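# Move wooden block from bench onto cart floor

## Task

Pick the wooden block up from the bench and lay it flat on the cart's floor at the handle end, next to the profiles. The drop flap must stay open, and anything already in place must still be in place at the finish. At the end both grippers must be empty and released, the hands withdrawn from the cart, the robot upright and not tilted, and nothing touching the robot.

## Robot and tools

ROBOT. A Rainbow Robotics RB-Y1: a two-wheeled base with two rear casters that can drive forward or back and turn but never slide sideways, a folding torso (squat, shift, pitch, yaw), a head with a camera, and two 7-joint arms, each with a parallel gripper and a wrist camera whose case juts out sideways and can collide. The base is 0.58 m wide, runs from 0.10 m ahead of the drive axle to 0.57 m behind it, and sweeps a 0.58 m radius circle when turning on the spot.

FRAMES. The base frame has its origin on the floor midway between the drive wheels, x forward, y left, z up, in metres. chest, left_hand and right_hand are printed in this frame; a hand point is midway between its finger pads, the fingers point along the hand's -z and close along its x. Printed hand positions can be off, especially at long reach or under load. base_odometry is the base frame at scene start; it only counts wheel turns, so slip looks like travel. Heading is in rad, positive left.

move. One action per call. Arguments:
- base: {"x_m_s", "turn_rad_s", "for_s"}, velocities held for for_s seconds, then a stop. x_m_s is forward speed, 0.005 to 0.4 m/s either sign, or 0; turn_rad_s is leftward turn rate, 0.02 to 1.509 either sign, or 0; for_s 0.1 to 5. Omitted velocities are 0. It is a relative motion, not a pose. Acceleration is 0.4 m/s^2 (turns 0.5 rad/s^2), so coasting adds up to 1 s (turns 3.1 s). If |x| + 0.27|turn| exceeds 0.4 both are scaled down.
- joints: absolute joint targets by name (rad, grippers in m of pad opening 0 to 0.1). Ranges: torso_squat_rad 0..1.2, torso_shift_rad -0.3..0.6, torso_pitch_rad -0.2..1.4, torso_yaw_rad -1.5..1.5 (lift both arms out 0.2 rad first), left_shoulder_roll_rad 0..3.141, right_shoulder_roll_rad -3.141..0, shoulder pitch ±2.356 (negative swings forward), shoulder yaw ±2.094, elbow -2.617..0.01 (negative bends), forearm roll ±3.141, wrist pitch -1.57..1.919, hand roll ±2.705, head_pan_rad ±0.523, head_tilt_rad -0.35..1.57 (positive looks down). Extra torso combinations must hold: squat+shift<=1.52; squat-shift+pitch<=1.57; shift+0.5pitch-0.4squat<=0.7; shift+0.3pitch-0.5squat<=0.39, else the torso stops partway with off_target.
- target: an absolute hand pose for one arm: side "left"/"right", x, y, z in metres in the base frame (-3 to 3), quat_wxyz as the hand lines print it. It becomes one joint solve, so the hand follows an arc; break long moves into short steps. May be combined only with min_time_s, and is refused while another move still runs.
- min_time_s: 0.1 to 8 s, a floor on each arm, head and torso motion's duration.
- contact_limits: {"left_gripper_m", "right_gripper_m"} gripper current cap in mA, 200 to 672.5 (start value 672.5); persists until changed.
- cameras: list from head_camera, left_wrist_camera, right_wrist_camera, all; [] for none.
- blocking: true (default) waits until everything rests; false returns in about 0.5 s while motion continues. New joint targets replace only the named joints.

wait(seconds 0 to 10, cameras): lets time pass and reports state; returns early if running moves settle. stop(cameras): brakes all running motions. zoom_image(camera, region [x0,y0,x1,y1] pixels, at most 504x504): closer look at the latest image. read_manual(section "licences"): licence text only. finished_scene(scene): ends the current scene, given by its number; irreversible, so only call it once the goal holds.

RESULTS. The "move" line reads done or the worst status. Hand targets report reached (within 10 mm and 2 degrees), short (with the gap) or refused (with a reason). Joint statuses: done, moving, off_target (resting away from target, maybe still pushing), stopped, not_followed (the arm collision check withheld the command), time_out, contact_stop (torso only), limit_stop_at_<name> (body guard or built-in limit), torque_fault, limit_stop_at_motor_heat. A time_out or contact_stop halts its whole group (torso, or one arm) and clears its targets. An unplanned stop or a refusal cancels the remaining move/wait/finished_scene calls in that reply. on_its_own lists things the robot did by itself. motor_effort gives wheel motor percentages (peak in brackets); a wheel at rest above about 30 suggests pushing on something. lidar_m lists 12 distances, 30-degree sectors counter-clockwise starting straight ahead, only at 0.23 m height. Joint torques, external torques, wrist force/torque (uncalibrated, offset up to 16 N) and motor temperatures are also printed. wheel_motors_off is 1 while the wheels are disabled.

GRIPPING. Command an opening at least 0.005 m narrower than the block to clamp it; off_target or done both mean holding. Lower contact_limits softens the grip.

CAUTIONS. Arms must never hit or squeeze each other, including fingers and camera cases; about 0.5 rad outward shoulder roll keeps hands apart. A hard contact torque triggers a 10 s whole-robot halt; heat over 80 C brakes an arm for 30-60 s. Each arm carries at most 3 kg; weight far forward can tip the robot, as can a sudden stop while driving forward. The base keeps driving into furniture and can tip if the upper body snags under an edge. Set the block down gently, open the gripper, lift and back the hands away, and leave the robot level and touching nothing. Thinking time lets the simulation run on.

Each tool is called after "Emit:" as a command line: name --argument value for each argument, lists and objects as JSON in quotes; but a table of rows of numbers goes row by row, as --pt "numbers of a row", without its own name.

## Session

Emit:
move --joints '{"head_tilt_rad":0.8}' --cameras '["head_camera"]'

Emit:
move --joints '{"head_tilt_rad":0.6,"head_pan_rad":-0.5}' --cameras '["head_camera"]'

Emit:
move --joints '{"head_tilt_rad":0.6,"head_pan_rad":0.5}' --cameras '["head_camera"]'

Scene clock: 0.93 s.
Joint torques (N m): left_arm=[-1.63 -0.91 0.64 -0.38 -0.08 -0.68 0.04] | right_arm=[-3.69 -0.55 -0.61 -1.36 -0.08 -0.48 -0.02]
External joint torques (N m): left_arm=[-0.25 -1.05 0.63 0.17 -0.09 -0.25 0.04] | right_arm=[-0.09 0.57 -0.57 0.27 -0.14 0.12 -0.04]
Motor temperatures (°C): left_arm=[30 28 32 36 34 33 38] | right_arm=[34 30 32 30 35 36 34]
Wrist force (N): left_arm=[-0.4 1.7 -7.7] | right_arm=[-2.6 0.6 -4.2]
Wrist torque (N m): left_arm=[-0.31 0.12 0.09] | right_arm=[-0.03 -0.11 -0.10]
Wrist force, peak (N): left_arm=[0.1 1.6 -7.9] | right_arm=[-2.9 0.8 -5.4]
move: done
base_odometry: x=+0.000 y=+0.000 heading=+0.000
lidar_m: 0.74 1.03 1.55 4.57 1.51 1.08 1.03 1.09 1.42 3.61 1.10 0.78
base_status: not commanded
joint_positions: torso_squat_rad=+0.350 torso_shift_rad=+0.000 torso_pitch_rad=+0.000 torso_yaw_rad=+0.000 left_shoulder_pitch_rad=+0.037 left_shoulder_roll_rad=+0.004 left_shoulder_yaw_rad=-0.043 left_elbow_rad=-0.196 left_forearm_roll_rad=-0.014 left_wrist_pitch_rad=+0.002 left_hand_roll_rad=+0.027 left_gripper_m=+0.099 right_shoulder_pitch_rad=-0.040 right_shoulder_roll_rad=-0.021 right_shoulder_yaw_rad=-0.018 right_elbow_rad=-0.235 right_forearm_roll_rad=+0.049 right_wrist_pitch_rad=-0.014 right_hand_roll_rad=+0.035 right_gripper_m=+0.099 head_pan_rad=+0.000 head_tilt_rad=+0.800
joint_status: all done
wheel_motors_off: 0
motor_effort: left_wheel=+0(1) right_wheel=+0(2)
chest: x=-0.2280 y=+0.0001 z=+1.2475 quat_wxyz=(+1.000, +0.000, +0.000, +0.000) (m; base frame)
left_hand: x=-0.1598 y=+0.2200 z=+0.5653 quat_wxyz=(+0.997, +0.000, -0.079, -0.009) (m; base frame)
right_hand: x=-0.0823 y=-0.2360 z=+0.5770 quat_wxyz=(+0.989, -0.016, -0.142, +0.041) (m; base frame)
pictures: head_camera
camera_calibration:
head_camera: T_world_to_cam=[[-0.00443635, -0.999504, -0.0311766, 0.0434261], [-0.676342, 0.0259634, -0.73613, 0.977865], [0.736575, 0.0178203, -0.676122, 1.07557], [0, 0, 0, 1]] pos_world=[-0.130674, -0.00115112, 1.44841]

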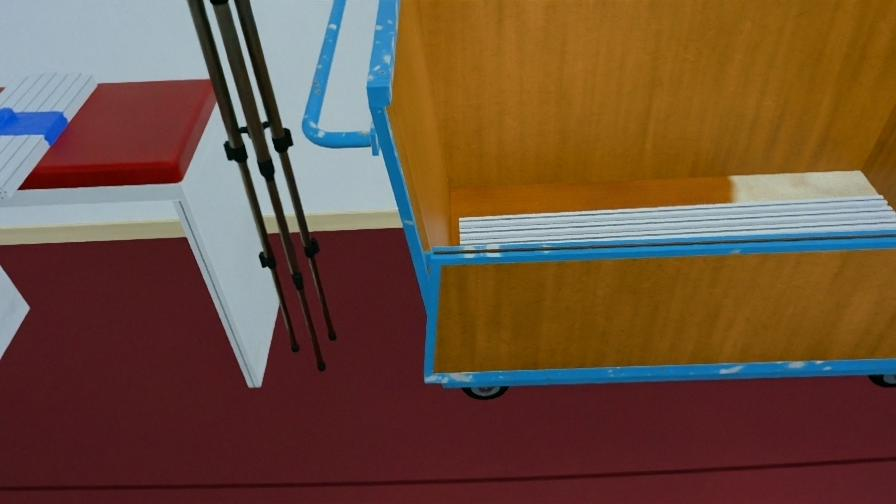

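Scene clock: 1.93 s.
Joint torques (N m): left_arm=[-1.54 -0.57 0.84 -0.46 -0.01 -0.65 -0.03] | right_arm=[-3.74 -0.72 -0.5 -1.37 -0.01 -0.44 -0.03]
External joint torques (N m): left_arm=[-0.15 -0.72 0.82 0.1 -0.01 -0.23 -0.02] | right_arm=[-0.14 0.39 -0.46 0.27 -0.07 0.16 -0.04]
Motor temperatures (°C): left_arm=[30 28 32 36 34 33 38] | right_arm=[34 30 32 30 35 36 34]
Wrist force (N): left_arm=[-0.4 1.5 -7.7] | right_arm=[-2.9 1.1 -4.5]
Wrist torque (N m): left_arm=[-0.28 0.11 0.08] | right_arm=[-0.11 -0.12 -0.09]
Wrist force, peak (N): left_arm=[-0.7 1.3 -8.3] | right_arm=[-2.9 1.1 -5.3]
move: done
base_odometry: x=+0.000 y=+0.000 heading=+0.000
lidar_m: 0.74 1.03 1.57 4.56 1.54 1.08 1.02 1.09 1.45 3.60 1.10 0.79
base_status: not commanded
joint_positions: torso_squat_rad=+0.350 torso_shift_rad=+0.000 torso_pitch_rad=+0.000 torso_yaw_rad=+0.000 left_shoulder_pitch_rad=+0.037 left_shoulder_roll_rad=+0.004 left_shoulder_yaw_rad=-0.043 left_elbow_rad=-0.196 left_forearm_roll_rad=-0.014 left_wrist_pitch_rad=+0.002 left_hand_roll_rad=+0.027 left_gripper_m=+0.099 right_shoulder_pitch_rad=-0.040 right_shoulder_roll_rad=-0.021 right_shoulder_yaw_rad=-0.018 right_elbow_rad=-0.235 right_forearm_roll_rad=+0.049 right_wrist_pitch_rad=-0.014 right_hand_roll_rad=+0.035 right_gripper_m=+0.099 head_pan_rad=-0.500 head_tilt_rad=+0.600
joint_status: all done
wheel_motors_off: 0
motor_effort: left_wheel=+0(1) right_wheel=+0(2)
chest: x=-0.2280 y=+0.0001 z=+1.2475 quat_wxyz=(+1.000, +0.000, +0.000, +0.000) (m; base frame)
left_hand: x=-0.1598 y=+0.2200 z=+0.5653 quat_wxyz=(+0.997, +0.000, -0.079, -0.009) (m; base frame)
right_hand: x=-0.0823 y=-0.2360 z=+0.5770 quat_wxyz=(+0.989, -0.016, -0.142, +0.041) (m; base frame)
pictures: head_camera
camera_calibration:
head_camera: T_world_to_cam=[[-0.477517, -0.87806, -0.0314197, -0.053747], [-0.440952, 0.270428, -0.855821, 1.19955], [0.75996, -0.394815, -0.516316, 0.849156], [0, 0, 0, 1]] pos_world=[-0.142045, -0.0363253, 1.46335]

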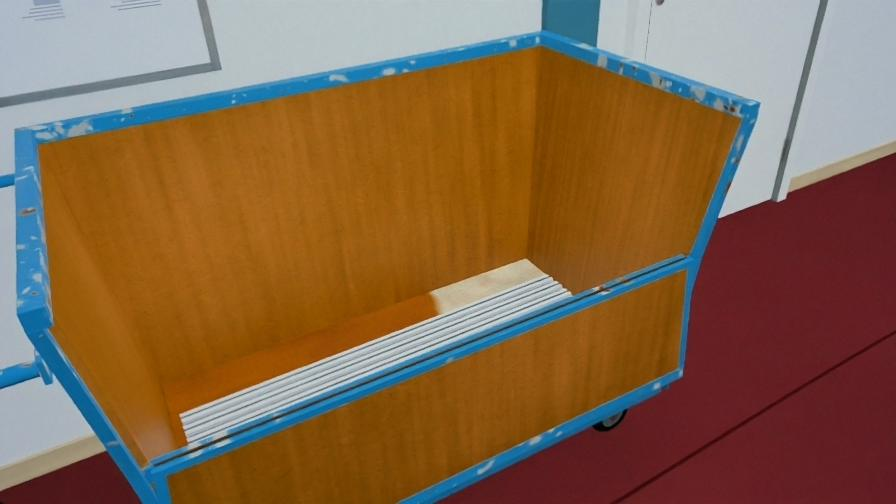

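Scene clock: 3.27 s.
Joint torques (N m): left_arm=[-1.7 -0.74 0.67 -0.48 0.01 -0.65 0.02] | right_arm=[-3.55 -0.39 -0.57 -1.44 -0.07 -0.43 -0.01]
External joint torques (N m): left_arm=[-0.31 -0.88 0.66 0.08 0.01 -0.22 0.03] | right_arm=[0.05 0.73 -0.53 0.19 -0.13 0.16 -0.03]
Motor temperatures (°C): left_arm=[30 28 32 36 34 33 38] | right_arm=[34 30 32 30 35 36 34]
Wrist force (N): left_arm=[-0.1 1.6 -7.3] | right_arm=[-2.8 0.9 -4.3]
Wrist torque (N m): left_arm=[-0.38 0.16 0.11] | right_arm=[-0.11 -0.14 -0.10]
Wrist force, peak (N): left_arm=[0.3 1.8 -8.1] | right_arm=[-2.9 1.1 -5.5]
move: done
base_odometry: x=+0.000 y=+0.000 heading=+0.000
lidar_m: 0.75 1.03 1.56 4.58 1.51 1.09 1.02 1.07 1.42 3.62 1.08 0.79
base_status: not commanded
joint_positions: torso_squat_rad=+0.350 torso_shift_rad=+0.000 torso_pitch_rad=+0.000 torso_yaw_rad=+0.000 left_shoulder_pitch_rad=+0.037 left_shoulder_roll_rad=+0.004 left_shoulder_yaw_rad=-0.043 left_elbow_rad=-0.196 left_forearm_roll_rad=-0.014 left_wrist_pitch_rad=+0.002 left_hand_roll_rad=+0.027 left_gripper_m=+0.099 right_shoulder_pitch_rad=-0.040 right_shoulder_roll_rad=-0.021 right_shoulder_yaw_rad=-0.018 right_elbow_rad=-0.235 right_forearm_roll_rad=+0.049 right_wrist_pitch_rad=-0.014 right_hand_roll_rad=+0.035 right_gripper_m=+0.099 head_pan_rad=+0.500 head_tilt_rad=+0.600
joint_status: all done
wheel_motors_off: 0
motor_effort: left_wheel=+0(1) right_wheel=+0(2)
chest: x=-0.2280 y=+0.0001 z=+1.2475 quat_wxyz=(+1.000, +0.000, +0.000, +0.000) (m; base frame)
left_hand: x=-0.1598 y=+0.2200 z=+0.5653 quat_wxyz=(+0.997, +0.000, -0.079, -0.009) (m; base frame)
right_hand: x=-0.0823 y=-0.2360 z=+0.5770 quat_wxyz=(+0.989, -0.016, -0.142, +0.041) (m; base frame)
pictures: head_camera
camera_calibration:
head_camera: T_world_to_cam=[[0.480736, -0.876301, -0.0314575, 0.143778], [-0.46593, -0.224888, -0.855765, 1.19442], [0.742833, 0.426055, -0.516407, 0.845606], [0, 0, 0, 1]] pos_world=[-0.140746, 0.0343293, 1.46335]

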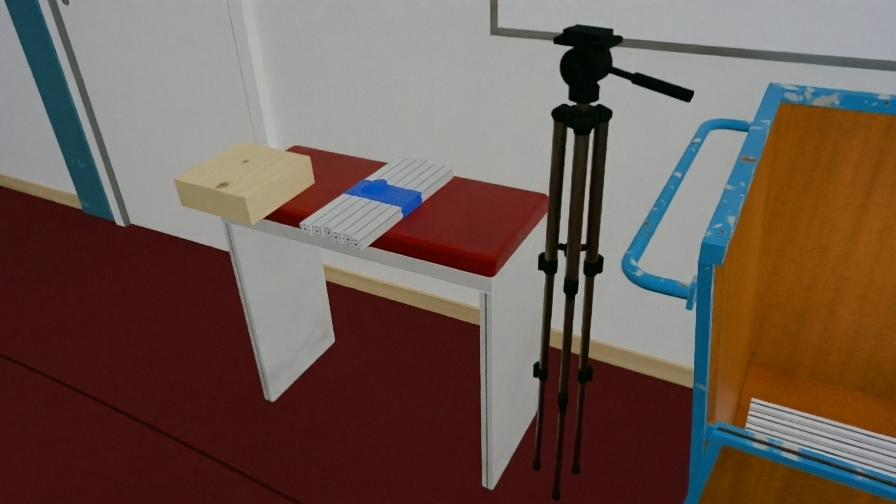

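Emit:
zoom_image --camera "head_camera" --region '[160, 100, 560, 325]'

Emit:
move --joints '{"head_tilt_rad":0.75,"head_pan_rad":-0.25,"torso_squat_rad":0.1}' --cameras '["head_camera"]'

Emit:
zoom_image --camera "head_camera" --region '[180, 100, 680, 380]'

Scaled by 1.260 from the camera's 896x504 image, which has a finer 1280x720 frame.

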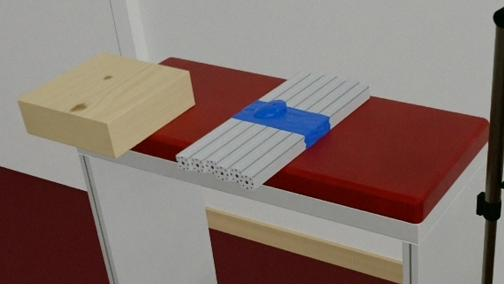

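Scene clock: 13.37 s.
Joint torques (N m): left_arm=[-1.77 -0.73 0.6 -0.47 -0.1 -0.55 -0.03] | right_arm=[-3.5 -0.15 -0.65 -1.5 -0.16 -0.49 -0.05]
External joint torques (N m): left_arm=[-0.39 -0.88 0.59 0.08 -0.11 -0.13 -0.02] | right_arm=[0.1 0.97 -0.61 0.13 -0.22 0.1 -0.06]
Motor temperatures (°C): left_arm=[30 28 32 36 34 33 38] | right_arm=[34 30 32 30 35 36 34]
Wrist force (N): left_arm=[0.0 1.6 -8.2] | right_arm=[-2.7 1.2 -4.4]
Wrist torque (N m): left_arm=[-0.33 0.17 0.07] | right_arm=[-0.13 -0.12 -0.10]
Wrist force, peak (N): left_arm=[0.2 1.5 -8.5] | right_arm=[-2.6 1.7 -5.4]
move: done
base_odometry: x=+0.000 y=+0.000 heading=+0.000
lidar_m: 0.74 1.04 1.56 4.58 1.51 1.08 1.03 1.08 1.43 3.61 1.09 0.79
base_status: not commanded
joint_positions: torso_squat_rad=+0.100 torso_shift_rad=+0.000 torso_pitch_rad=+0.000 torso_yaw_rad=+0.000 left_shoulder_pitch_rad=+0.037 left_shoulder_roll_rad=+0.004 left_shoulder_yaw_rad=-0.043 left_elbow_rad=-0.196 left_forearm_roll_rad=-0.014 left_wrist_pitch_rad=+0.002 left_hand_roll_rad=+0.027 left_gripper_m=+0.099 right_shoulder_pitch_rad=-0.040 right_shoulder_roll_rad=-0.021 right_shoulder_yaw_rad=-0.018 right_elbow_rad=-0.235 right_forearm_roll_rad=+0.049 right_wrist_pitch_rad=-0.014 right_hand_roll_rad=+0.035 right_gripper_m=+0.099 head_pan_rad=-0.250 head_tilt_rad=+0.750
joint_status: all done
wheel_motors_off: 0
motor_effort: left_wheel=+0(1) right_wheel=+0(3)
chest: x=-0.2279 y=+0.0001 z=+1.2864 quat_wxyz=(+1.000, +0.000, +0.000, +0.000) (m; base frame)
left_hand: x=-0.1598 y=+0.2200 z=+0.6042 quat_wxyz=(+0.997, +0.000, -0.079, -0.009) (m; base frame)
right_hand: x=-0.0824 y=-0.2360 z=+0.6160 quat_wxyz=(+0.989, -0.016, -0.142, +0.041) (m; base frame)
pictures: head_camera
camera_calibration:
head_camera: T_world_to_cam=[[-0.250063, -0.967721, -0.0313727, -0.00571009], [-0.612544, 0.183211, -0.768911, 1.06842], [0.749839, -0.173059, -0.638586, 1.04884], [0, 0, 0, 1]] pos_world=[-0.133434, -0.0197612, 1.49111]

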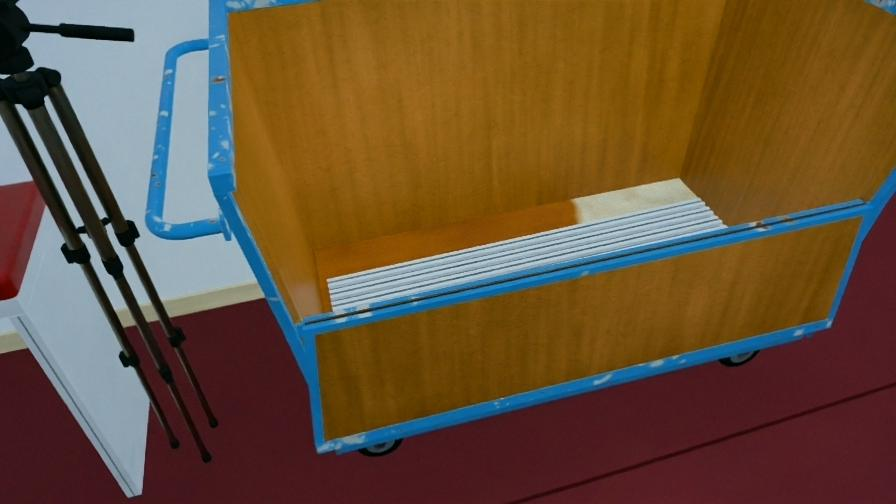

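Scaled by 1.008 from the camera's 896x504 image, which has a finer 1280x720 frame.

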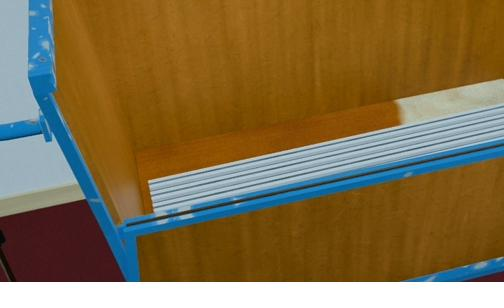

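Emit:
move --base '{"turn_rad_s":0.6,"for_s":2.618}' --joints '{"head_tilt_rad":0.7,"head_pan_rad":0,"torso_squat_rad":0.35}' --cameras '[]'

Emit:
move --base '{"x_m_s":0.3,"for_s":4.3}' --cameras '[]'

Emit:
move --base '{"turn_rad_s":-0.6,"for_s":2.618}' --cameras '["head_camera"]'

Scene clock: 30.50 s.
Joint torques (N m): left_arm=[-1.56 -0.57 0.88 -0.43 -0.14 -0.65 0.02] | right_arm=[-3.79 -0.31 -0.58 -1.46 -0.04 -0.5 -0.06]
External joint torques (N m): left_arm=[-0.17 -0.73 0.86 0.13 -0.14 -0.22 0.03] | right_arm=[-0.19 0.8 -0.54 0.18 -0.11 0.1 -0.08]
Motor temperatures (°C): left_arm=[30 28 32 35 34 33 37] | right_arm=[34 30 32 30 35 36 34]
Wrist force (N): left_arm=[0.2 1.2 -6.5] | right_arm=[-2.3 0.9 -4.7]
Wrist torque (N m): left_arm=[-0.33 0.13 0.07] | right_arm=[-0.05 -0.07 -0.10]
Wrist force, peak (N): left_arm=[0.1 1.3 -8.7] | right_arm=[-3.2 0.7 -5.3]
move: done
base_odometry: x=+0.000 y=+0.000 heading=+1.579
lidar_m: 4.23 1.48 1.05 1.01 1.05 1.44 3.83 1.08 0.79 0.76 1.04 1.58
base_status: done (sent for 2.63 of 2.63 s)
joint_positions: torso_squat_rad=+0.350 torso_shift_rad=+0.000 torso_pitch_rad=+0.000 torso_yaw_rad=+0.000 left_shoulder_pitch_rad=+0.037 left_shoulder_roll_rad=+0.004 left_shoulder_yaw_rad=-0.043 left_elbow_rad=-0.196 left_forearm_roll_rad=-0.014 left_wrist_pitch_rad=+0.002 left_hand_roll_rad=+0.027 left_gripper_m=+0.099 right_shoulder_pitch_rad=-0.040 right_shoulder_roll_rad=-0.021 right_shoulder_yaw_rad=-0.018 right_elbow_rad=-0.235 right_forearm_roll_rad=+0.049 right_wrist_pitch_rad=-0.014 right_hand_roll_rad=+0.035 right_gripper_m=+0.099 head_pan_rad=+0.000 head_tilt_rad=+0.700
joint_status: all done
wheel_motors_off: 0
motor_effort: left_wheel=+6(33) right_wheel=+19(52)
chest: x=-0.2281 y=+0.0001 z=+1.2475 quat_wxyz=(+1.000, +0.000, +0.000, +0.000) (m; base frame)
left_hand: x=-0.1597 y=+0.2200 z=+0.5653 quat_wxyz=(+0.997, +0.000, -0.079, -0.009) (m; base frame)
right_hand: x=-0.0823 y=-0.2360 z=+0.5770 quat_wxyz=(+0.989, -0.016, -0.142, +0.041) (m; base frame)
pictures: none
No camera images: "cameras" was empty.

Scene clock: 35.90 s.
Joint torques (N m): left_arm=[-1.05 -0.4 0.83 -0.55 -0.13 -0.53 -0.04] | right_arm=[-3.32 -0.43 -0.63 -1.1 -0.04 -0.55 -0.07]
External joint torques (N m): left_arm=[0.33 -0.55 0.82 0.01 -0.13 -0.1 -0.03] | right_arm=[0.27 0.69 -0.58 0.53 -0.11 0.05 -0.08]
Motor temperatures (°C): left_arm=[30 28 32 35 34 33 37] | right_arm=[34 30 32 30 35 36 34]
Wrist force (N): left_arm=[-0.2 1.0 -7.8] | right_arm=[-2.6 0.9 -5.0]
Wrist torque (N m): left_arm=[-0.27 0.17 0.10] | right_arm=[-0.08 -0.10 -0.11]
Wrist force, peak (N): left_arm=[-0.2 2.0 -8.3] | right_arm=[-3.0 1.0 -5.4]
move: done
base_odometry: x=-0.012 y=+1.290 heading=+1.581
lidar_m: 4.30 1.52 1.08 1.03 1.06 1.47 3.92 1.42 1.18 0.92 1.53 2.11
base_status: done (sent for 4.3 of 4.3 s)
joint_positions: torso_squat_rad=+0.350 torso_shift_rad=+0.000 torso_pitch_rad=+0.000 torso_yaw_rad=+0.000 left_shoulder_pitch_rad=+0.037 left_shoulder_roll_rad=+0.004 left_shoulder_yaw_rad=-0.043 left_elbow_rad=-0.196 left_forearm_roll_rad=-0.014 left_wrist_pitch_rad=+0.002 left_hand_roll_rad=+0.027 left_gripper_m=+0.099 right_shoulder_pitch_rad=-0.040 right_shoulder_roll_rad=-0.021 right_shoulder_yaw_rad=-0.018 right_elbow_rad=-0.235 right_forearm_roll_rad=+0.049 right_wrist_pitch_rad=-0.014 right_hand_roll_rad=+0.035 right_gripper_m=+0.099 head_pan_rad=+0.000 head_tilt_rad=+0.700
joint_status: not commanded
wheel_motors_off: 0
motor_effort: left_wheel=+16(47) right_wheel=-18(47)
chest: x=-0.2280 y=+0.0001 z=+1.2475 quat_wxyz=(+1.000, +0.000, +0.000, +0.000) (m; base frame)
left_hand: x=-0.1597 y=+0.2200 z=+0.5653 quat_wxyz=(+0.997, +0.000, -0.079, -0.009) (m; base frame)
right_hand: x=-0.0823 y=-0.2360 z=+0.5770 quat_wxyz=(+0.989, -0.016, -0.142, +0.041) (m; base frame)
pictures: none
No camera images: "cameras" was empty.

Scene clock: 40.10 s.
Joint torques (N m): left_arm=[-1.31 -1.17 0.82 -0.49 -0.08 -0.75 0.02] | right_arm=[-3.25 -0.41 -0.69 -1.19 0.03 -0.57 -0.1]
External joint torques (N m): left_arm=[0.07 -1.32 0.81 0.07 -0.08 -0.33 0.03] | right_arm=[0.34 0.71 -0.65 0.44 -0.03 0.02 -0.12]
Motor temperatures (°C): left_arm=[30 28 32 35 34 33 37] | right_arm=[34 30 32 30 35 36 34]
Wrist force (N): left_arm=[-0.6 1.3 -7.9] | right_arm=[-2.4 1.1 -4.8]
Wrist torque (N m): left_arm=[-0.27 0.10 0.09] | right_arm=[-0.10 -0.08 -0.11]
Wrist force, peak (N): left_arm=[-0.4 1.6 -8.5] | right_arm=[-3.3 1.0 -5.5]
move: done
base_odometry: x=-0.013 y=+1.290 heading=+0.001
lidar_m: 0.89 1.52 2.06 4.31 1.52 1.10 1.04 1.09 1.46 3.65 1.42 1.16
base_status: done (sent for 2.63 of 2.63 s)
joint_positions: torso_squat_rad=+0.350 torso_shift_rad=+0.000 torso_pitch_rad=+0.000 torso_yaw_rad=+0.000 left_shoulder_pitch_rad=+0.037 left_shoulder_roll_rad=+0.004 left_shoulder_yaw_rad=-0.043 left_elbow_rad=-0.196 left_forearm_roll_rad=-0.014 left_wrist_pitch_rad=+0.002 left_hand_roll_rad=+0.027 left_gripper_m=+0.099 right_shoulder_pitch_rad=-0.040 right_shoulder_roll_rad=-0.021 right_shoulder_yaw_rad=-0.018 right_elbow_rad=-0.235 right_forearm_roll_rad=+0.049 right_wrist_pitch_rad=-0.014 right_hand_roll_rad=+0.035 right_gripper_m=+0.099 head_pan_rad=+0.000 head_tilt_rad=+0.700
joint_status: not commanded
wheel_motors_off: 0
motor_effort: left_wheel=+22(47) right_wheel=+1(50)
chest: x=-0.2280 y=+0.0001 z=+1.2475 quat_wxyz=(+1.000, +0.000, +0.000, +0.000) (m; base frame)
left_hand: x=-0.1597 y=+0.2200 z=+0.5653 quat_wxyz=(+0.997, +0.000, -0.079, -0.009) (m; base frame)
right_hand: x=-0.0823 y=-0.2359 z=+0.5770 quat_wxyz=(+0.989, -0.016, -0.142, +0.041) (m; base frame)
pictures: head_camera
camera_calibration:
head_camera: T_world_to_cam=[[-0.00130483, -0.999504, -0.0314619, 0.0443844], [-0.59956, 0.0259618, -0.799908, 1.08603], [0.800329, 0.0178195, -0.599297, 0.977478], [0, 0, 0, 1]] pos_world=[-0.131105, -0.00125112, 1.45592]

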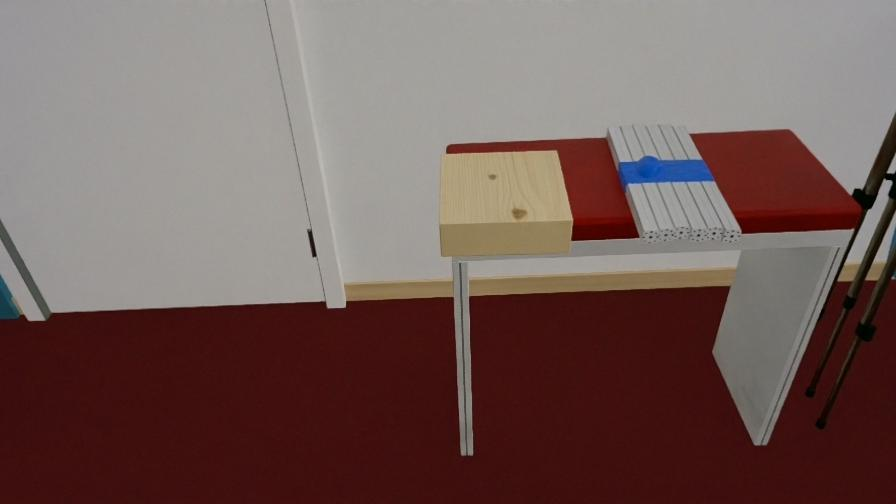

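Emit:
move --base '{"x_m_s":0.2,"for_s":1.6}' --joints '{"head_tilt_rad":1.0}' --cameras '["head_camera"]'

Emit:
move --joints '{"torso_squat_rad":0.9}' --cameras '["head_camera"]'

Scene clock: 46.63 s.
Joint torques (N m): left_arm=[-1.21 -0.54 0.64 -0.58 -0.03 -0.61 -0.03] | right_arm=[-3.35 -0.43 -0.93 -1.32 -0.02 -0.57 -0.09]
External joint torques (N m): left_arm=[0.16 -0.69 0.63 -0.03 -0.03 -0.18 -0.02] | right_arm=[0.25 0.68 -0.89 0.31 -0.08 0.03 -0.11]
Motor temperatures (°C): left_arm=[30 28 32 35 34 33 37] | right_arm=[34 30 32 30 35 36 34]
Wrist force (N): left_arm=[-0.1 0.8 -7.9] | right_arm=[-2.7 0.6 -5.1]
Wrist torque (N m): left_arm=[-0.24 0.12 0.10] | right_arm=[-0.06 -0.11 -0.10]
Wrist force, peak (N): left_arm=[0.1 1.6 -8.2] | right_arm=[-2.8 0.8 -5.3]
move: done
base_odometry: x=+0.308 y=+1.290 heading=+0.000
lidar_m: 0.58 1.22 1.64 4.20 1.99 1.43 1.36 1.42 1.90 1.85 0.92 0.98
base_status: done (sent for 1.6 of 1.6 s)
joint_positions: torso_squat_rad=+0.350 torso_shift_rad=+0.000 torso_pitch_rad=+0.000 torso_yaw_rad=+0.000 left_shoulder_pitch_rad=+0.037 left_shoulder_roll_rad=+0.004 left_shoulder_yaw_rad=-0.043 left_elbow_rad=-0.196 left_forearm_roll_rad=-0.014 left_wrist_pitch_rad=+0.002 left_hand_roll_rad=+0.027 left_gripper_m=+0.099 right_shoulder_pitch_rad=-0.040 right_shoulder_roll_rad=-0.021 right_shoulder_yaw_rad=-0.018 right_elbow_rad=-0.235 right_forearm_roll_rad=+0.049 right_wrist_pitch_rad=-0.014 right_hand_roll_rad=+0.035 right_gripper_m=+0.099 head_pan_rad=+0.000 head_tilt_rad=+1.000
joint_status: all done
wheel_motors_off: 0
motor_effort: left_wheel=-12(48) right_wheel=+13(46)
chest: x=-0.2280 y=+0.0001 z=+1.2475 quat_wxyz=(+1.000, +0.000, +0.000, +0.000) (m; base frame)
left_hand: x=-0.1597 y=+0.2200 z=+0.5653 quat_wxyz=(+0.997, +0.000, -0.079, -0.009) (m; base frame)
right_hand: x=-0.0823 y=-0.2359 z=+0.5770 quat_wxyz=(+0.989, -0.016, -0.142, +0.041) (m; base frame)
pictures: head_camera
camera_calibration:
head_camera: T_world_to_cam=[[-0.0106246, -0.999502, -0.0297278, 0.0399617], [-0.809164, 0.0260604, -0.587005, 0.73469], [0.587487, 0.0178179, -0.809037, 1.23731], [0, 0, 0, 1]] pos_world=[-0.131995, -0.00125082, 1.43348]

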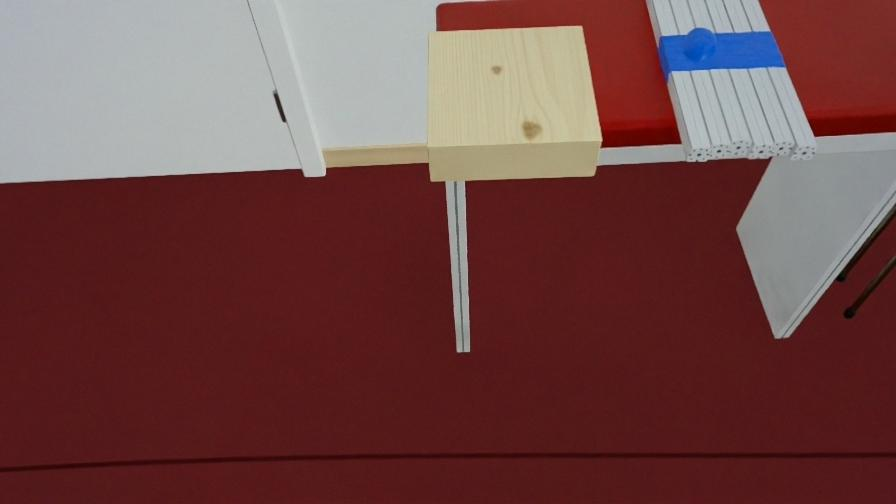

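Scene clock: 49.23 s.
Joint torques (N m): left_arm=[-1.08 -0.77 0.83 -0.6 -0.09 -0.63 -0.14] | right_arm=[-2.94 -0.6 -0.34 -1.27 -0.01 -0.54 -0.06]
External joint torques (N m): left_arm=[0.31 -0.92 0.82 -0.04 -0.09 -0.2 -0.14] | right_arm=[0.66 0.52 -0.3 0.36 -0.08 0.06 -0.07]
Motor temperatures (°C): left_arm=[30 28 32 35 34 33 37] | right_arm=[34 30 32 30 35 36 34]
Wrist force (N): left_arm=[-0.1 1.6 -8.2] | right_arm=[-2.1 1.1 -4.6]
Wrist torque (N m): left_arm=[-0.35 0.13 0.07] | right_arm=[-0.07 -0.05 -0.10]
Wrist force, peak (N): left_arm=[0.3 1.8 -8.7] | right_arm=[-2.7 1.5 -5.6]
move: done
base_odometry: x=+0.308 y=+1.290 heading=+0.000
lidar_m: 0.57 1.21 1.65 4.21 2.01 1.41 1.36 1.42 1.90 1.85 0.93 0.99
base_status: not commanded
joint_positions: torso_squat_rad=+0.900 torso_shift_rad=+0.000 torso_pitch_rad=+0.000 torso_yaw_rad=+0.000 left_shoulder_pitch_rad=+0.037 left_shoulder_roll_rad=+0.004 left_shoulder_yaw_rad=-0.043 left_elbow_rad=-0.196 left_forearm_roll_rad=-0.014 left_wrist_pitch_rad=+0.002 left_hand_roll_rad=+0.027 left_gripper_m=+0.099 right_shoulder_pitch_rad=-0.040 right_shoulder_roll_rad=-0.021 right_shoulder_yaw_rad=-0.018 right_elbow_rad=-0.235 right_forearm_roll_rad=+0.049 right_wrist_pitch_rad=-0.014 right_hand_roll_rad=+0.035 right_gripper_m=+0.099 head_pan_rad=+0.000 head_tilt_rad=+1.000
joint_status: all done
wheel_motors_off: 0
motor_effort: left_wheel=-12(13) right_wheel=+13(15)
chest: x=-0.2281 y=+0.0001 z=+1.0251 quat_wxyz=(+1.000, +0.000, +0.000, +0.000) (m; base frame)
left_hand: x=-0.1597 y=+0.2200 z=+0.3429 quat_wxyz=(+0.997, +0.000, -0.079, -0.009) (m; base frame)
right_hand: x=-0.0822 y=-0.2360 z=+0.3546 quat_wxyz=(+0.989, -0.016, -0.142, +0.041) (m; base frame)
pictures: head_camera
camera_calibration:
head_camera: T_world_to_cam=[[-0.0106181, -0.999502, -0.0297288, 0.0333482], [-0.809034, 0.0260597, -0.587184, 0.604234], [0.587666, 0.0178168, -0.808907, 1.05722], [0, 0, 0, 1]] pos_world=[-0.132095, -0.00125082, 1.21098]

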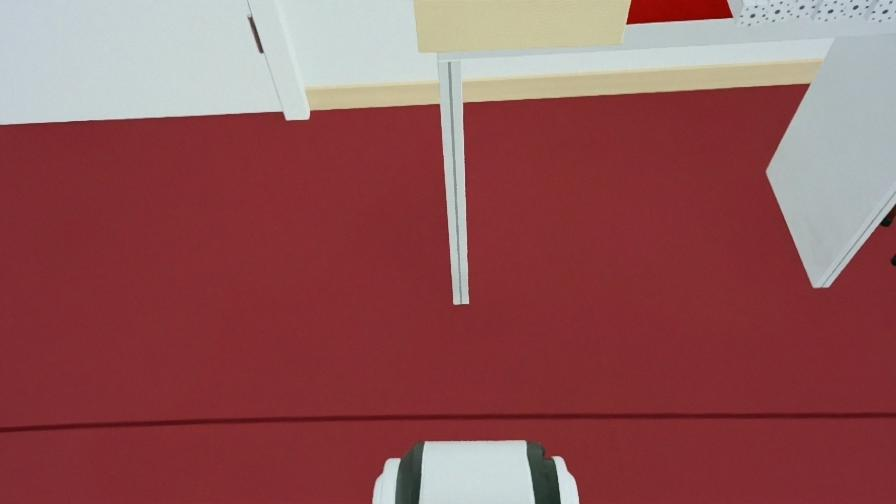

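Emit:
move --joints '{"torso_squat_rad":0.6,"torso_pitch_rad":0.45,"left_gripper_m":0,"right_gripper_m":0,"left_shoulder_roll_rad":0.35,"right_shoulder_roll_rad":-0.35,"left_elbow_rad":-1.6,"right_elbow_rad":-1.6,"head_tilt_rad":0.75}' --cameras '[]'

Emit:
move --target '{"side":"left","x":0.25,"y":0.2,"z":0.95,"quat_wxyz":[0.683,-0.183,-0.183,0.683]}' --cameras '[]'

Emit:
move --target '{"side":"right","x":0.25,"y":-0.28,"z":0.95,"quat_wxyz":[0.683,0.183,-0.183,-0.683]}'

Scene clock: 66.43 s.
Joint torques (N m): left_arm=[-0.65 3.89 4.33 -7.68 -0.02 -1.86 -0.11] | right_arm=[-2.11 -6.58 -3.86 -8.82 -0.04 -1.73 -0.05]
External joint torques (N m): left_arm=[0.67 -1.68 0.69 0.85 -0.07 -0.14 -0.07] | right_arm=[0.35 -0.08 0.06 -0.33 -0.21 -0.06 -0.09]
Motor temperatures (°C): left_arm=[30 28 32 35 34 33 37] | right_arm=[34 30 32 30 35 36 34]
Wrist force (N): left_arm=[-4.0 -0.1 -4.1] | right_arm=[-6.2 3.1 -1.1]
Wrist torque (N m): left_arm=[-0.23 -0.04 0.16] | right_arm=[-0.26 -0.33 -0.13]
Wrist force, peak (N): left_arm=[-0.5 1.0 -8.7] | right_arm=[-6.7 3.6 -1.3]
move: done
base_odometry: x=+0.308 y=+1.290 heading=+0.000
lidar_m: 0.58 1.22 1.63 4.20 1.99 1.41 1.36 1.43 1.89 1.86 0.91 0.97
base_status: not commanded
joint_positions: torso_squat_rad=+0.600 torso_shift_rad=+0.000 torso_pitch_rad=+0.450 torso_yaw_rad=+0.000 left_shoulder_pitch_rad=+0.037 left_shoulder_roll_rad=+0.350 left_shoulder_yaw_rad=-0.043 left_elbow_rad=-1.600 left_forearm_roll_rad=-0.014 left_wrist_pitch_rad=+0.002 left_hand_roll_rad=+0.027 left_gripper_m=+0.000 right_shoulder_pitch_rad=-0.040 right_shoulder_roll_rad=-0.350 right_shoulder_yaw_rad=-0.018 right_elbow_rad=-1.600 right_forearm_roll_rad=+0.049 right_wrist_pitch_rad=-0.014 right_hand_roll_rad=+0.035 right_gripper_m=+0.000 head_pan_rad=+0.000 head_tilt_rad=+0.750
joint_status: all done
wheel_motors_off: 0
motor_effort: left_wheel=-12(14) right_wheel=+12(15)
chest: x=-0.0934 y=+0.0001 z=+1.1369 quat_wxyz=(+0.975, +0.000, +0.223, +0.000) (m; base frame)
left_hand: x=+0.2668 y=+0.3060 z=+0.7177 quat_wxyz=(+0.840, +0.071, -0.517, -0.152) (m; base frame)
right_hand: x=+0.3096 y=-0.3209 z=+0.7544 quat_wxyz=(+0.804, -0.117, -0.554, +0.181) (m; base frame)
pictures: none
No camera images: "cameras" was empty.

Scene clock: 68.37 s.
Joint torques (N m): left_arm=[-6.26 -1.5 -0.12 -6.38 -0.25 -1.8 -0.35] | right_arm=[-1.93 -6.39 -3.88 -9.13 0.12 -1.68 -0.01]
External joint torques (N m): left_arm=[0.7 -0.32 0.22 0.64 0.09 -0.57 -0.33] | right_arm=[0.53 0.1 0.04 -0.64 -0.06 -0.01 -0.05]
Motor temperatures (°C): left_arm=[30 28 32 36 34 33 37] | right_arm=[34 30 32 30 35 36 34]
Wrist force (N): left_arm=[-0.7 5.2 -6.7] | right_arm=[-6.2 3.0 -1.4]
Wrist torque (N m): left_arm=[-0.55 0.07 0.14] | right_arm=[-0.19 -0.30 -0.12]
Wrist force, peak (N): left_arm=[0.0 5.4 -6.9] | right_arm=[-6.3 3.8 -1.5]
move: short
base_odometry: x=+0.308 y=+1.290 heading=+0.001
lidar_m: 0.57 1.21 1.63 4.20 2.00 1.42 1.36 1.42 1.90 1.86 0.92 0.98
base_status: not commanded
joint_positions: torso_squat_rad=+0.600 torso_shift_rad=+0.000 torso_pitch_rad=+0.450 torso_yaw_rad=+0.000 left_shoulder_pitch_rad=-0.398 left_shoulder_roll_rad=+0.000 left_shoulder_yaw_rad=-0.199 left_elbow_rad=-2.617 left_forearm_roll_rad=-0.446 left_wrist_pitch_rad=+1.919 left_hand_roll_rad=+1.644 left_gripper_m=+0.000 right_shoulder_pitch_rad=-0.040 right_shoulder_roll_rad=-0.350 right_shoulder_yaw_rad=-0.018 right_elbow_rad=-1.600 right_forearm_roll_rad=+0.049 right_wrist_pitch_rad=-0.014 right_hand_roll_rad=+0.035 right_gripper_m=+0.000 head_pan_rad=+0.000 head_tilt_rad=+0.750
joint_status: all done
wheel_motors_off: 0
motor_effort: left_wheel=-11(12) right_wheel=+11(13)
chest: x=-0.0934 y=+0.0001 z=+1.1369 quat_wxyz=(+0.975, +0.000, +0.223, +0.000) (m; base frame)
left_hand: x=+0.2513 y=+0.1997 z=+0.9487 quat_wxyz=(+0.649, -0.167, -0.292, +0.683) (m; base frame)
left_hand_status: short (checked arc, as near as the solve gets, planned for 1.6 s): 2 mm and 13.2 deg off. The place is met; only the turn is off.
right_hand: x=+0.3096 y=-0.3209 z=+0.7544 quat_wxyz=(+0.804, -0.117, -0.554, +0.181) (m; base frame)
pictures: none
No camera images: "cameras" was empty.

Scene clock: 70.37 s.
Joint torques (N m): left_arm=[-6.08 -1.5 -0.23 -6.41 -0.46 -1.62 -0.29] | right_arm=[-6.81 -9.37 -5.83 -5.41 0.69 -1.07 0.28]
External joint torques (N m): left_arm=[0.88 -0.32 0.11 0.61 -0.13 -0.38 -0.27] | right_arm=[-0.69 -1.01 -1.38 -0.05 0.18 -0.2 0.27]
Motor temperatures (°C): left_arm=[30 28 32 36 34 33 37] | right_arm=[34 30 32 30 35 36 34]
Wrist force (N): left_arm=[-0.6 5.6 -6.0] | right_arm=[-1.3 -2.1 -3.9]
Wrist torque (N m): left_arm=[-0.59 0.09 0.11] | right_arm=[0.07 -0.01 -0.09]
Wrist force, peak (N): left_arm=[-0.7 6.2 -6.5] | right_arm=[-7.4 5.0 -0.5]
move: done
base_odometry: x=+0.308 y=+1.290 heading=+0.001
lidar_m: 0.58 1.21 1.62 4.20 2.00 1.42 1.36 1.42 1.89 1.87 0.93 0.99
base_status: not commanded
joint_positions: torso_squat_rad=+0.600 torso_shift_rad=+0.000 torso_pitch_rad=+0.450 torso_yaw_rad=+0.000 left_shoulder_pitch_rad=-0.398 left_shoulder_roll_rad=+0.000 left_shoulder_yaw_rad=-0.199 left_elbow_rad=-2.617 left_forearm_roll_rad=-0.446 left_wrist_pitch_rad=+1.919 left_hand_roll_rad=+1.644 left_gripper_m=+0.000 right_shoulder_pitch_rad=-0.359 right_shoulder_roll_rad=-0.599 right_shoulder_yaw_rad=-0.255 right_elbow_rad=-2.569 right_forearm_roll_rad=-0.582 right_wrist_pitch_rad=+1.919 right_hand_roll_rad=-2.017 right_gripper_m=+0.000 head_pan_rad=+0.000 head_tilt_rad=+0.750
joint_status: all done
wheel_motors_off: 0
motor_effort: left_wheel=-10(11) right_wheel=+11(16)
chest: x=-0.0934 y=+0.0001 z=+1.1369 quat_wxyz=(+0.975, +0.000, +0.223, +0.000) (m; base frame)
left_hand: x=+0.2513 y=+0.1997 z=+0.9487 quat_wxyz=(+0.649, -0.167, -0.292, +0.683) (m; base frame)
right_hand: x=+0.2497 y=-0.2802 z=+0.9497 quat_wxyz=(+0.683, +0.184, -0.183, -0.683) (m; base frame)
right_hand_status: reached (checked arc, planned for 1.7 s): 0 mm and 0.1 deg off.
pictures: head_camera, left_wrist_camera, right_wrist_camera
camera_calibration:
head_camera: T_world_to_cam=[[-0.0163194, -0.999502, -0.0270263, 0.0346719], [-0.909624, 0.026063, -0.414615, 0.605931], [0.415113, 0.0178175, -0.909596, 1.12884], [0, 0, 0, 1]] pos_world=[0.0831394, -0.00125081, 1.27895]
left_wrist_camera: T_world_to_cam=[[-0.117986, 0.984773, 0.127679, -0.288738], [0.418898, -0.0672178, 0.905542, -0.921844], [0.900336, 0.160326, -0.404588, 0.197956], [0, 0, 0, 1]] pos_world=[0.173865, 0.19064, 0.951725]
right_wrist_camera: T_world_to_cam=[[-0.0120721, 0.999252, -0.0367443, 0.316674], [0.491087, 0.0379348, 0.870284, -0.911473], [0.871027, -0.00753849, -0.491178, 0.319041], [0, 0, 0, 1]] pos_world=[0.173542, -0.279456, 0.961583]

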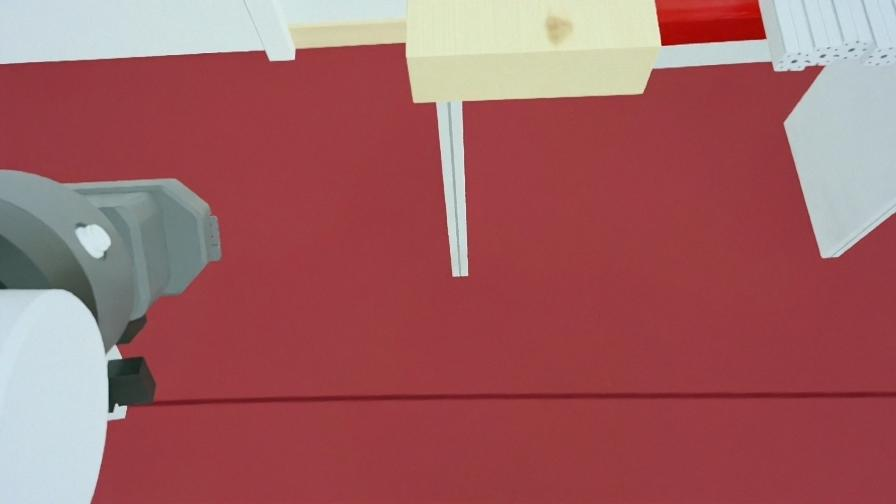

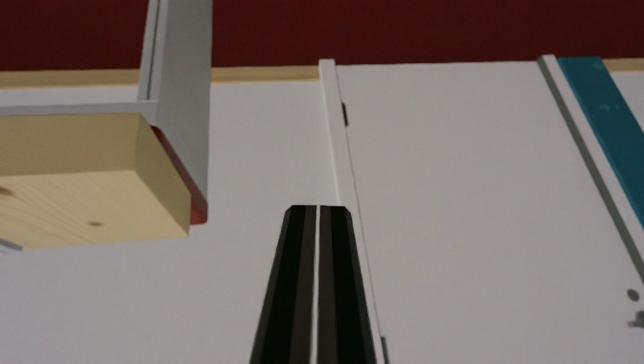

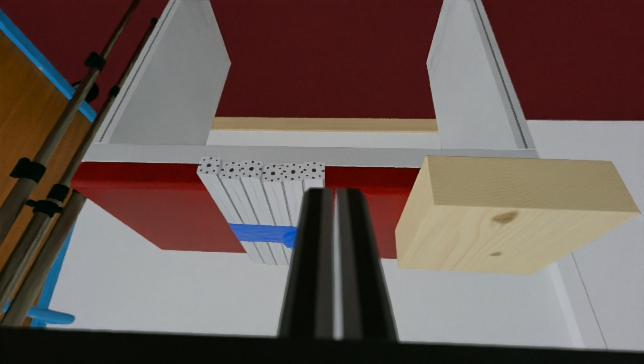

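Emit:
move --base '{"x_m_s":0.15,"for_s":1.4}' --cameras '["head_camera"]'

Emit:
move --target '{"side":"left","x":0.42,"y":0.15,"z":0.84,"quat_wxyz":[0.683,-0.183,-0.183,0.683]}' --cameras '[]'

Emit:
move --target '{"side":"right","x":0.42,"y":-0.27,"z":0.84,"quat_wxyz":[0.683,0.183,-0.183,-0.683]}'

Scene clock: 74.77 s.
Joint torques (N m): left_arm=[-6.45 -1.46 -0.11 -6.24 -0.43 -1.58 -0.29] | right_arm=[-6.8 -8.9 -5.69 -5.57 0.66 -0.85 0.22]
External joint torques (N m): left_arm=[0.5 -0.28 0.24 0.78 -0.09 -0.35 -0.27] | right_arm=[-0.68 -0.54 -1.25 -0.2 0.16 0.01 0.21]
Motor temperatures (°C): left_arm=[30 28 32 36 34 33 37] | right_arm=[34 30 32 30 35 36 34]
Wrist force (N): left_arm=[0.1 5.2 -6.8] | right_arm=[-1.1 -2.1 -4.4]
Wrist torque (N m): left_arm=[-0.51 0.15 0.14] | right_arm=[0.08 0.01 -0.08]
Wrist force, peak (N): left_arm=[0.3 5.7 -7.2] | right_arm=[-0.8 -2.6 -5.1]
move: done
base_odometry: x=+0.518 y=+1.290 heading=+0.000
lidar_m: 0.37 1.01 1.32 3.46 2.31 1.65 1.56 1.64 2.18 1.21 0.80 0.97
base_status: done (sent for 1.4 of 1.4 s)
joint_positions: torso_squat_rad=+0.600 torso_shift_rad=+0.000 torso_pitch_rad=+0.450 torso_yaw_rad=+0.000 left_shoulder_pitch_rad=-0.398 left_shoulder_roll_rad=+0.000 left_shoulder_yaw_rad=-0.199 left_elbow_rad=-2.617 left_forearm_roll_rad=-0.446 left_wrist_pitch_rad=+1.919 left_hand_roll_rad=+1.644 left_gripper_m=+0.000 right_shoulder_pitch_rad=-0.359 right_shoulder_roll_rad=-0.599 right_shoulder_yaw_rad=-0.255 right_elbow_rad=-2.569 right_forearm_roll_rad=-0.582 right_wrist_pitch_rad=+1.919 right_hand_roll_rad=-2.017 right_gripper_m=+0.000 head_pan_rad=+0.000 head_tilt_rad=+0.750
joint_status: not commanded
wheel_motors_off: 0
motor_effort: left_wheel=-9(22) right_wheel=+7(35)
chest: x=-0.0933 y=+0.0001 z=+1.1369 quat_wxyz=(+0.975, +0.000, +0.223, +0.000) (m; base frame)
left_hand: x=+0.2514 y=+0.1997 z=+0.9486 quat_wxyz=(+0.649, -0.167, -0.292, +0.683) (m; base frame)
right_hand: x=+0.2498 y=-0.2802 z=+0.9497 quat_wxyz=(+0.683, +0.184, -0.183, -0.683) (m; base frame)
pictures: head_camera
camera_calibration:
head_camera: T_world_to_cam=[[-0.0163215, -0.999501, -0.0270262, 0.0346709], [-0.909662, 0.0260633, -0.414532, 0.605877], [0.415029, 0.0178189, -0.909634, 1.12876], [0, 0, 0, 1]] pos_world=[0.0832395, -0.00125082, 1.27885]

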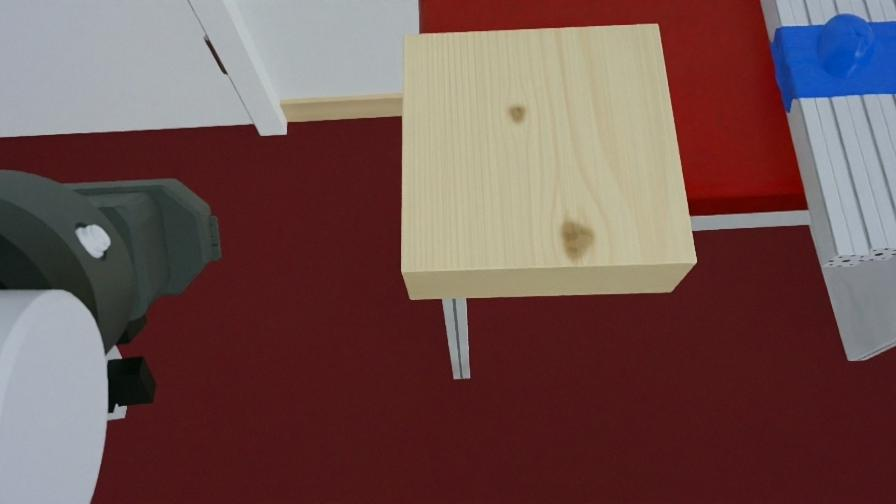

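Scene clock: 76.40 s.
Joint torques (N m): left_arm=[-14.96 0.68 0.85 -8.69 -0.2 -1 0.04] | right_arm=[-6.38 -9.38 -5.79 -5.88 0.53 -0.8 0.17]
External joint torques (N m): left_arm=[1.46 -0.95 0.99 0.83 -0.09 0.02 0.04] | right_arm=[-0.25 -1.02 -1.35 -0.52 0.02 0.07 0.16]
Motor temperatures (°C): left_arm=[30 28 32 36 34 33 37] | right_arm=[34 30 32 30 35 36 34]
Wrist force (N): left_arm=[1.1 4.9 -7.0] | right_arm=[-1.1 -2.1 -5.0]
Wrist torque (N m): left_arm=[-0.58 0.24 0.12] | right_arm=[0.06 0.00 -0.06]
Wrist force, peak (N): left_arm=[1.2 5.2 -7.8] | right_arm=[-1.6 -2.6 -4.7]
move: done
base_odometry: x=+0.518 y=+1.290 heading=+0.000
lidar_m: 0.37 1.03 1.36 3.48 2.29 1.65 1.56 1.64 2.20 1.19 0.80 0.99
base_status: not commanded
joint_positions: torso_squat_rad=+0.600 torso_shift_rad=+0.000 torso_pitch_rad=+0.450 torso_yaw_rad=+0.000 left_shoulder_pitch_rad=-0.846 left_shoulder_roll_rad=+0.041 left_shoulder_yaw_rad=+0.083 left_elbow_rad=-1.651 left_forearm_roll_rad=-0.098 left_wrist_pitch_rad=+1.487 left_hand_roll_rad=+1.741 left_gripper_m=+0.000 right_shoulder_pitch_rad=-0.359 right_shoulder_roll_rad=-0.599 right_shoulder_yaw_rad=-0.255 right_elbow_rad=-2.569 right_forearm_roll_rad=-0.582 right_wrist_pitch_rad=+1.919 right_hand_roll_rad=-2.017 right_gripper_m=+0.000 head_pan_rad=+0.000 head_tilt_rad=+0.750
joint_status: all done
wheel_motors_off: 0
motor_effort: left_wheel=-8(9) right_wheel=+8(12)
chest: x=-0.0934 y=+0.0001 z=+1.1369 quat_wxyz=(+0.975, +0.000, +0.223, +0.000) (m; base frame)
left_hand: x=+0.4200 y=+0.1499 z=+0.8403 quat_wxyz=(+0.683, -0.183, -0.183, +0.683) (m; base frame)
left_hand_status: reached (checked arc, planned for 1.3 s): 0 mm and 0.0 deg off.
right_hand: x=+0.2497 y=-0.2802 z=+0.9497 quat_wxyz=(+0.683, +0.184, -0.183, -0.683) (m; base frame)
pictures: none
No camera images: "cameras" was empty.

Scene clock: 78.03 s.
Joint torques (N m): left_arm=[-14.72 0.84 0.68 -8.77 -0.21 -1.03 0.12] | right_arm=[-15.07 -8.66 -4.55 -8.35 0.52 -0.81 0.04]
External joint torques (N m): left_arm=[1.7 -0.78 0.82 0.74 -0.1 -0.01 0.12] | right_arm=[-0.54 0.44 0.12 -0.13 0.11 0.12 0.04]
Motor temperatures (°C): left_arm=[30 28 32 36 34 33 37] | right_arm=[34 30 32 30 35 36 34]
Wrist force (N): left_arm=[1.5 4.0 -7.7] | right_arm=[-1.2 -2.4 -4.6]
Wrist torque (N m): left_arm=[-0.42 0.25 0.14] | right_arm=[0.11 -0.02 -0.09]
Wrist force, peak (N): left_arm=[0.7 4.6 -7.7] | right_arm=[-0.8 -2.1 -5.7]
move: done
base_odometry: x=+0.518 y=+1.290 heading=+0.000
lidar_m: 0.37 1.01 1.36 3.47 2.30 1.65 1.56 1.64 2.19 1.20 0.80 0.96
base_status: not commanded
joint_positions: torso_squat_rad=+0.600 torso_shift_rad=+0.000 torso_pitch_rad=+0.450 torso_yaw_rad=+0.000 left_shoulder_pitch_rad=-0.846 left_shoulder_roll_rad=+0.041 left_shoulder_yaw_rad=+0.083 left_elbow_rad=-1.651 left_forearm_roll_rad=-0.098 left_wrist_pitch_rad=+1.487 left_hand_roll_rad=+1.741 left_gripper_m=+0.000 right_shoulder_pitch_rad=-0.737 right_shoulder_roll_rad=-0.502 right_shoulder_yaw_rad=-0.021 right_elbow_rad=-1.667 right_forearm_roll_rad=-0.351 right_wrist_pitch_rad=+1.408 right_hand_roll_rad=-1.825 right_gripper_m=+0.000 head_pan_rad=+0.000 head_tilt_rad=+0.750
joint_status: all done
wheel_motors_off: 0
motor_effort: left_wheel=-7(9) right_wheel=+7(11)
chest: x=-0.0934 y=+0.0001 z=+1.1369 quat_wxyz=(+0.975, +0.000, +0.223, +0.000) (m; base frame)
left_hand: x=+0.4200 y=+0.1500 z=+0.8403 quat_wxyz=(+0.683, -0.183, -0.183, +0.683) (m; base frame)
right_hand: x=+0.4200 y=-0.2701 z=+0.8401 quat_wxyz=(+0.683, +0.183, -0.183, -0.683) (m; base frame)
right_hand_status: reached (checked arc, planned for 1.2 s): 0 mm and 0.0 deg off.
pictures: head_camera, left_wrist_camera, right_wrist_camera
camera_calibration:
head_camera: T_world_to_cam=[[-0.0162279, -0.999504, -0.0269863, 0.0346129], [-0.909625, 0.0259632, -0.414619, 0.605936], [0.415114, 0.017819, -0.909595, 1.12884], [0, 0, 0, 1]] pos_world=[0.0831395, -0.00125111, 1.27895]
left_wrist_camera: T_world_to_cam=[[-0.0186523, 0.999602, -0.0211669, -0.124864], [0.53891, 0.0278835, 0.841902, -0.90891], [0.842157, 0.00429637, -0.539215, 0.171334], [0, 0, 0, 1]] pos_world=[0.343201, 0.149421, 0.854956]
right_wrist_camera: T_world_to_cam=[[-0.0118125, 0.999232, -0.0373703, 0.305056], [0.492507, 0.0383393, 0.869464, -0.899866], [0.870228, -0.00813462, -0.492582, 0.118311], [0, 0, 0, 1]] pos_world=[0.343836, -0.269359, 0.852079]

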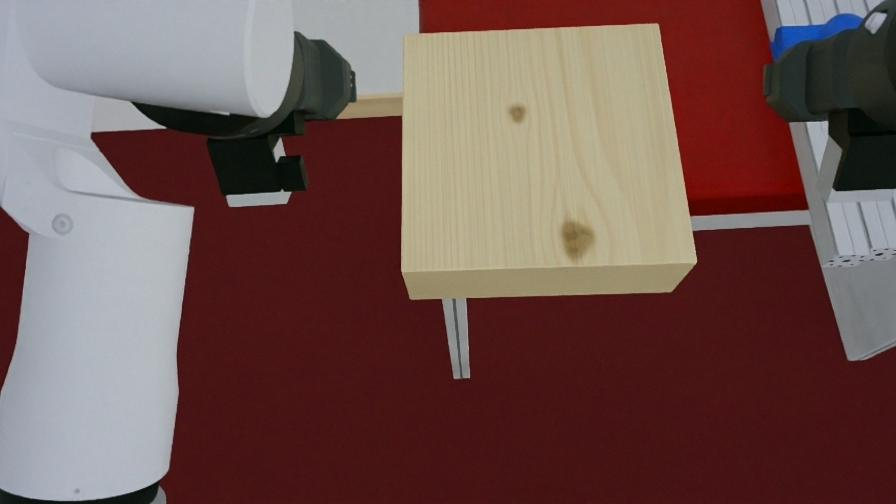

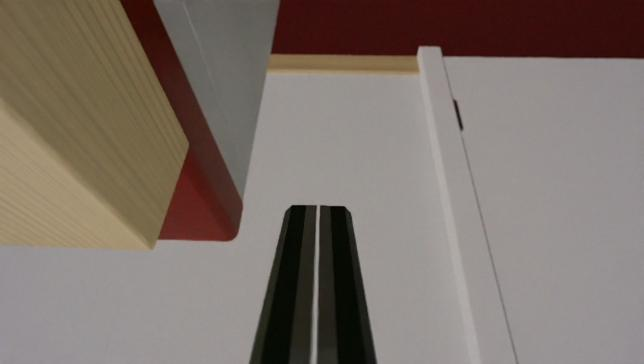

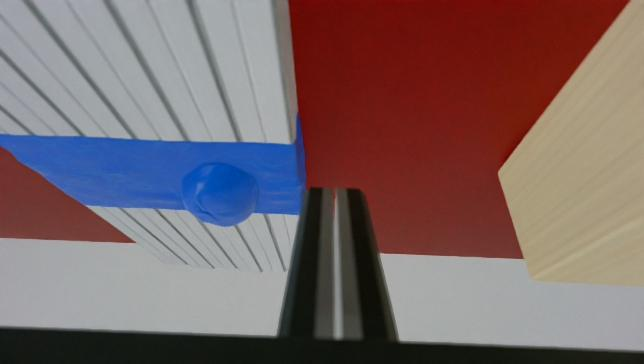

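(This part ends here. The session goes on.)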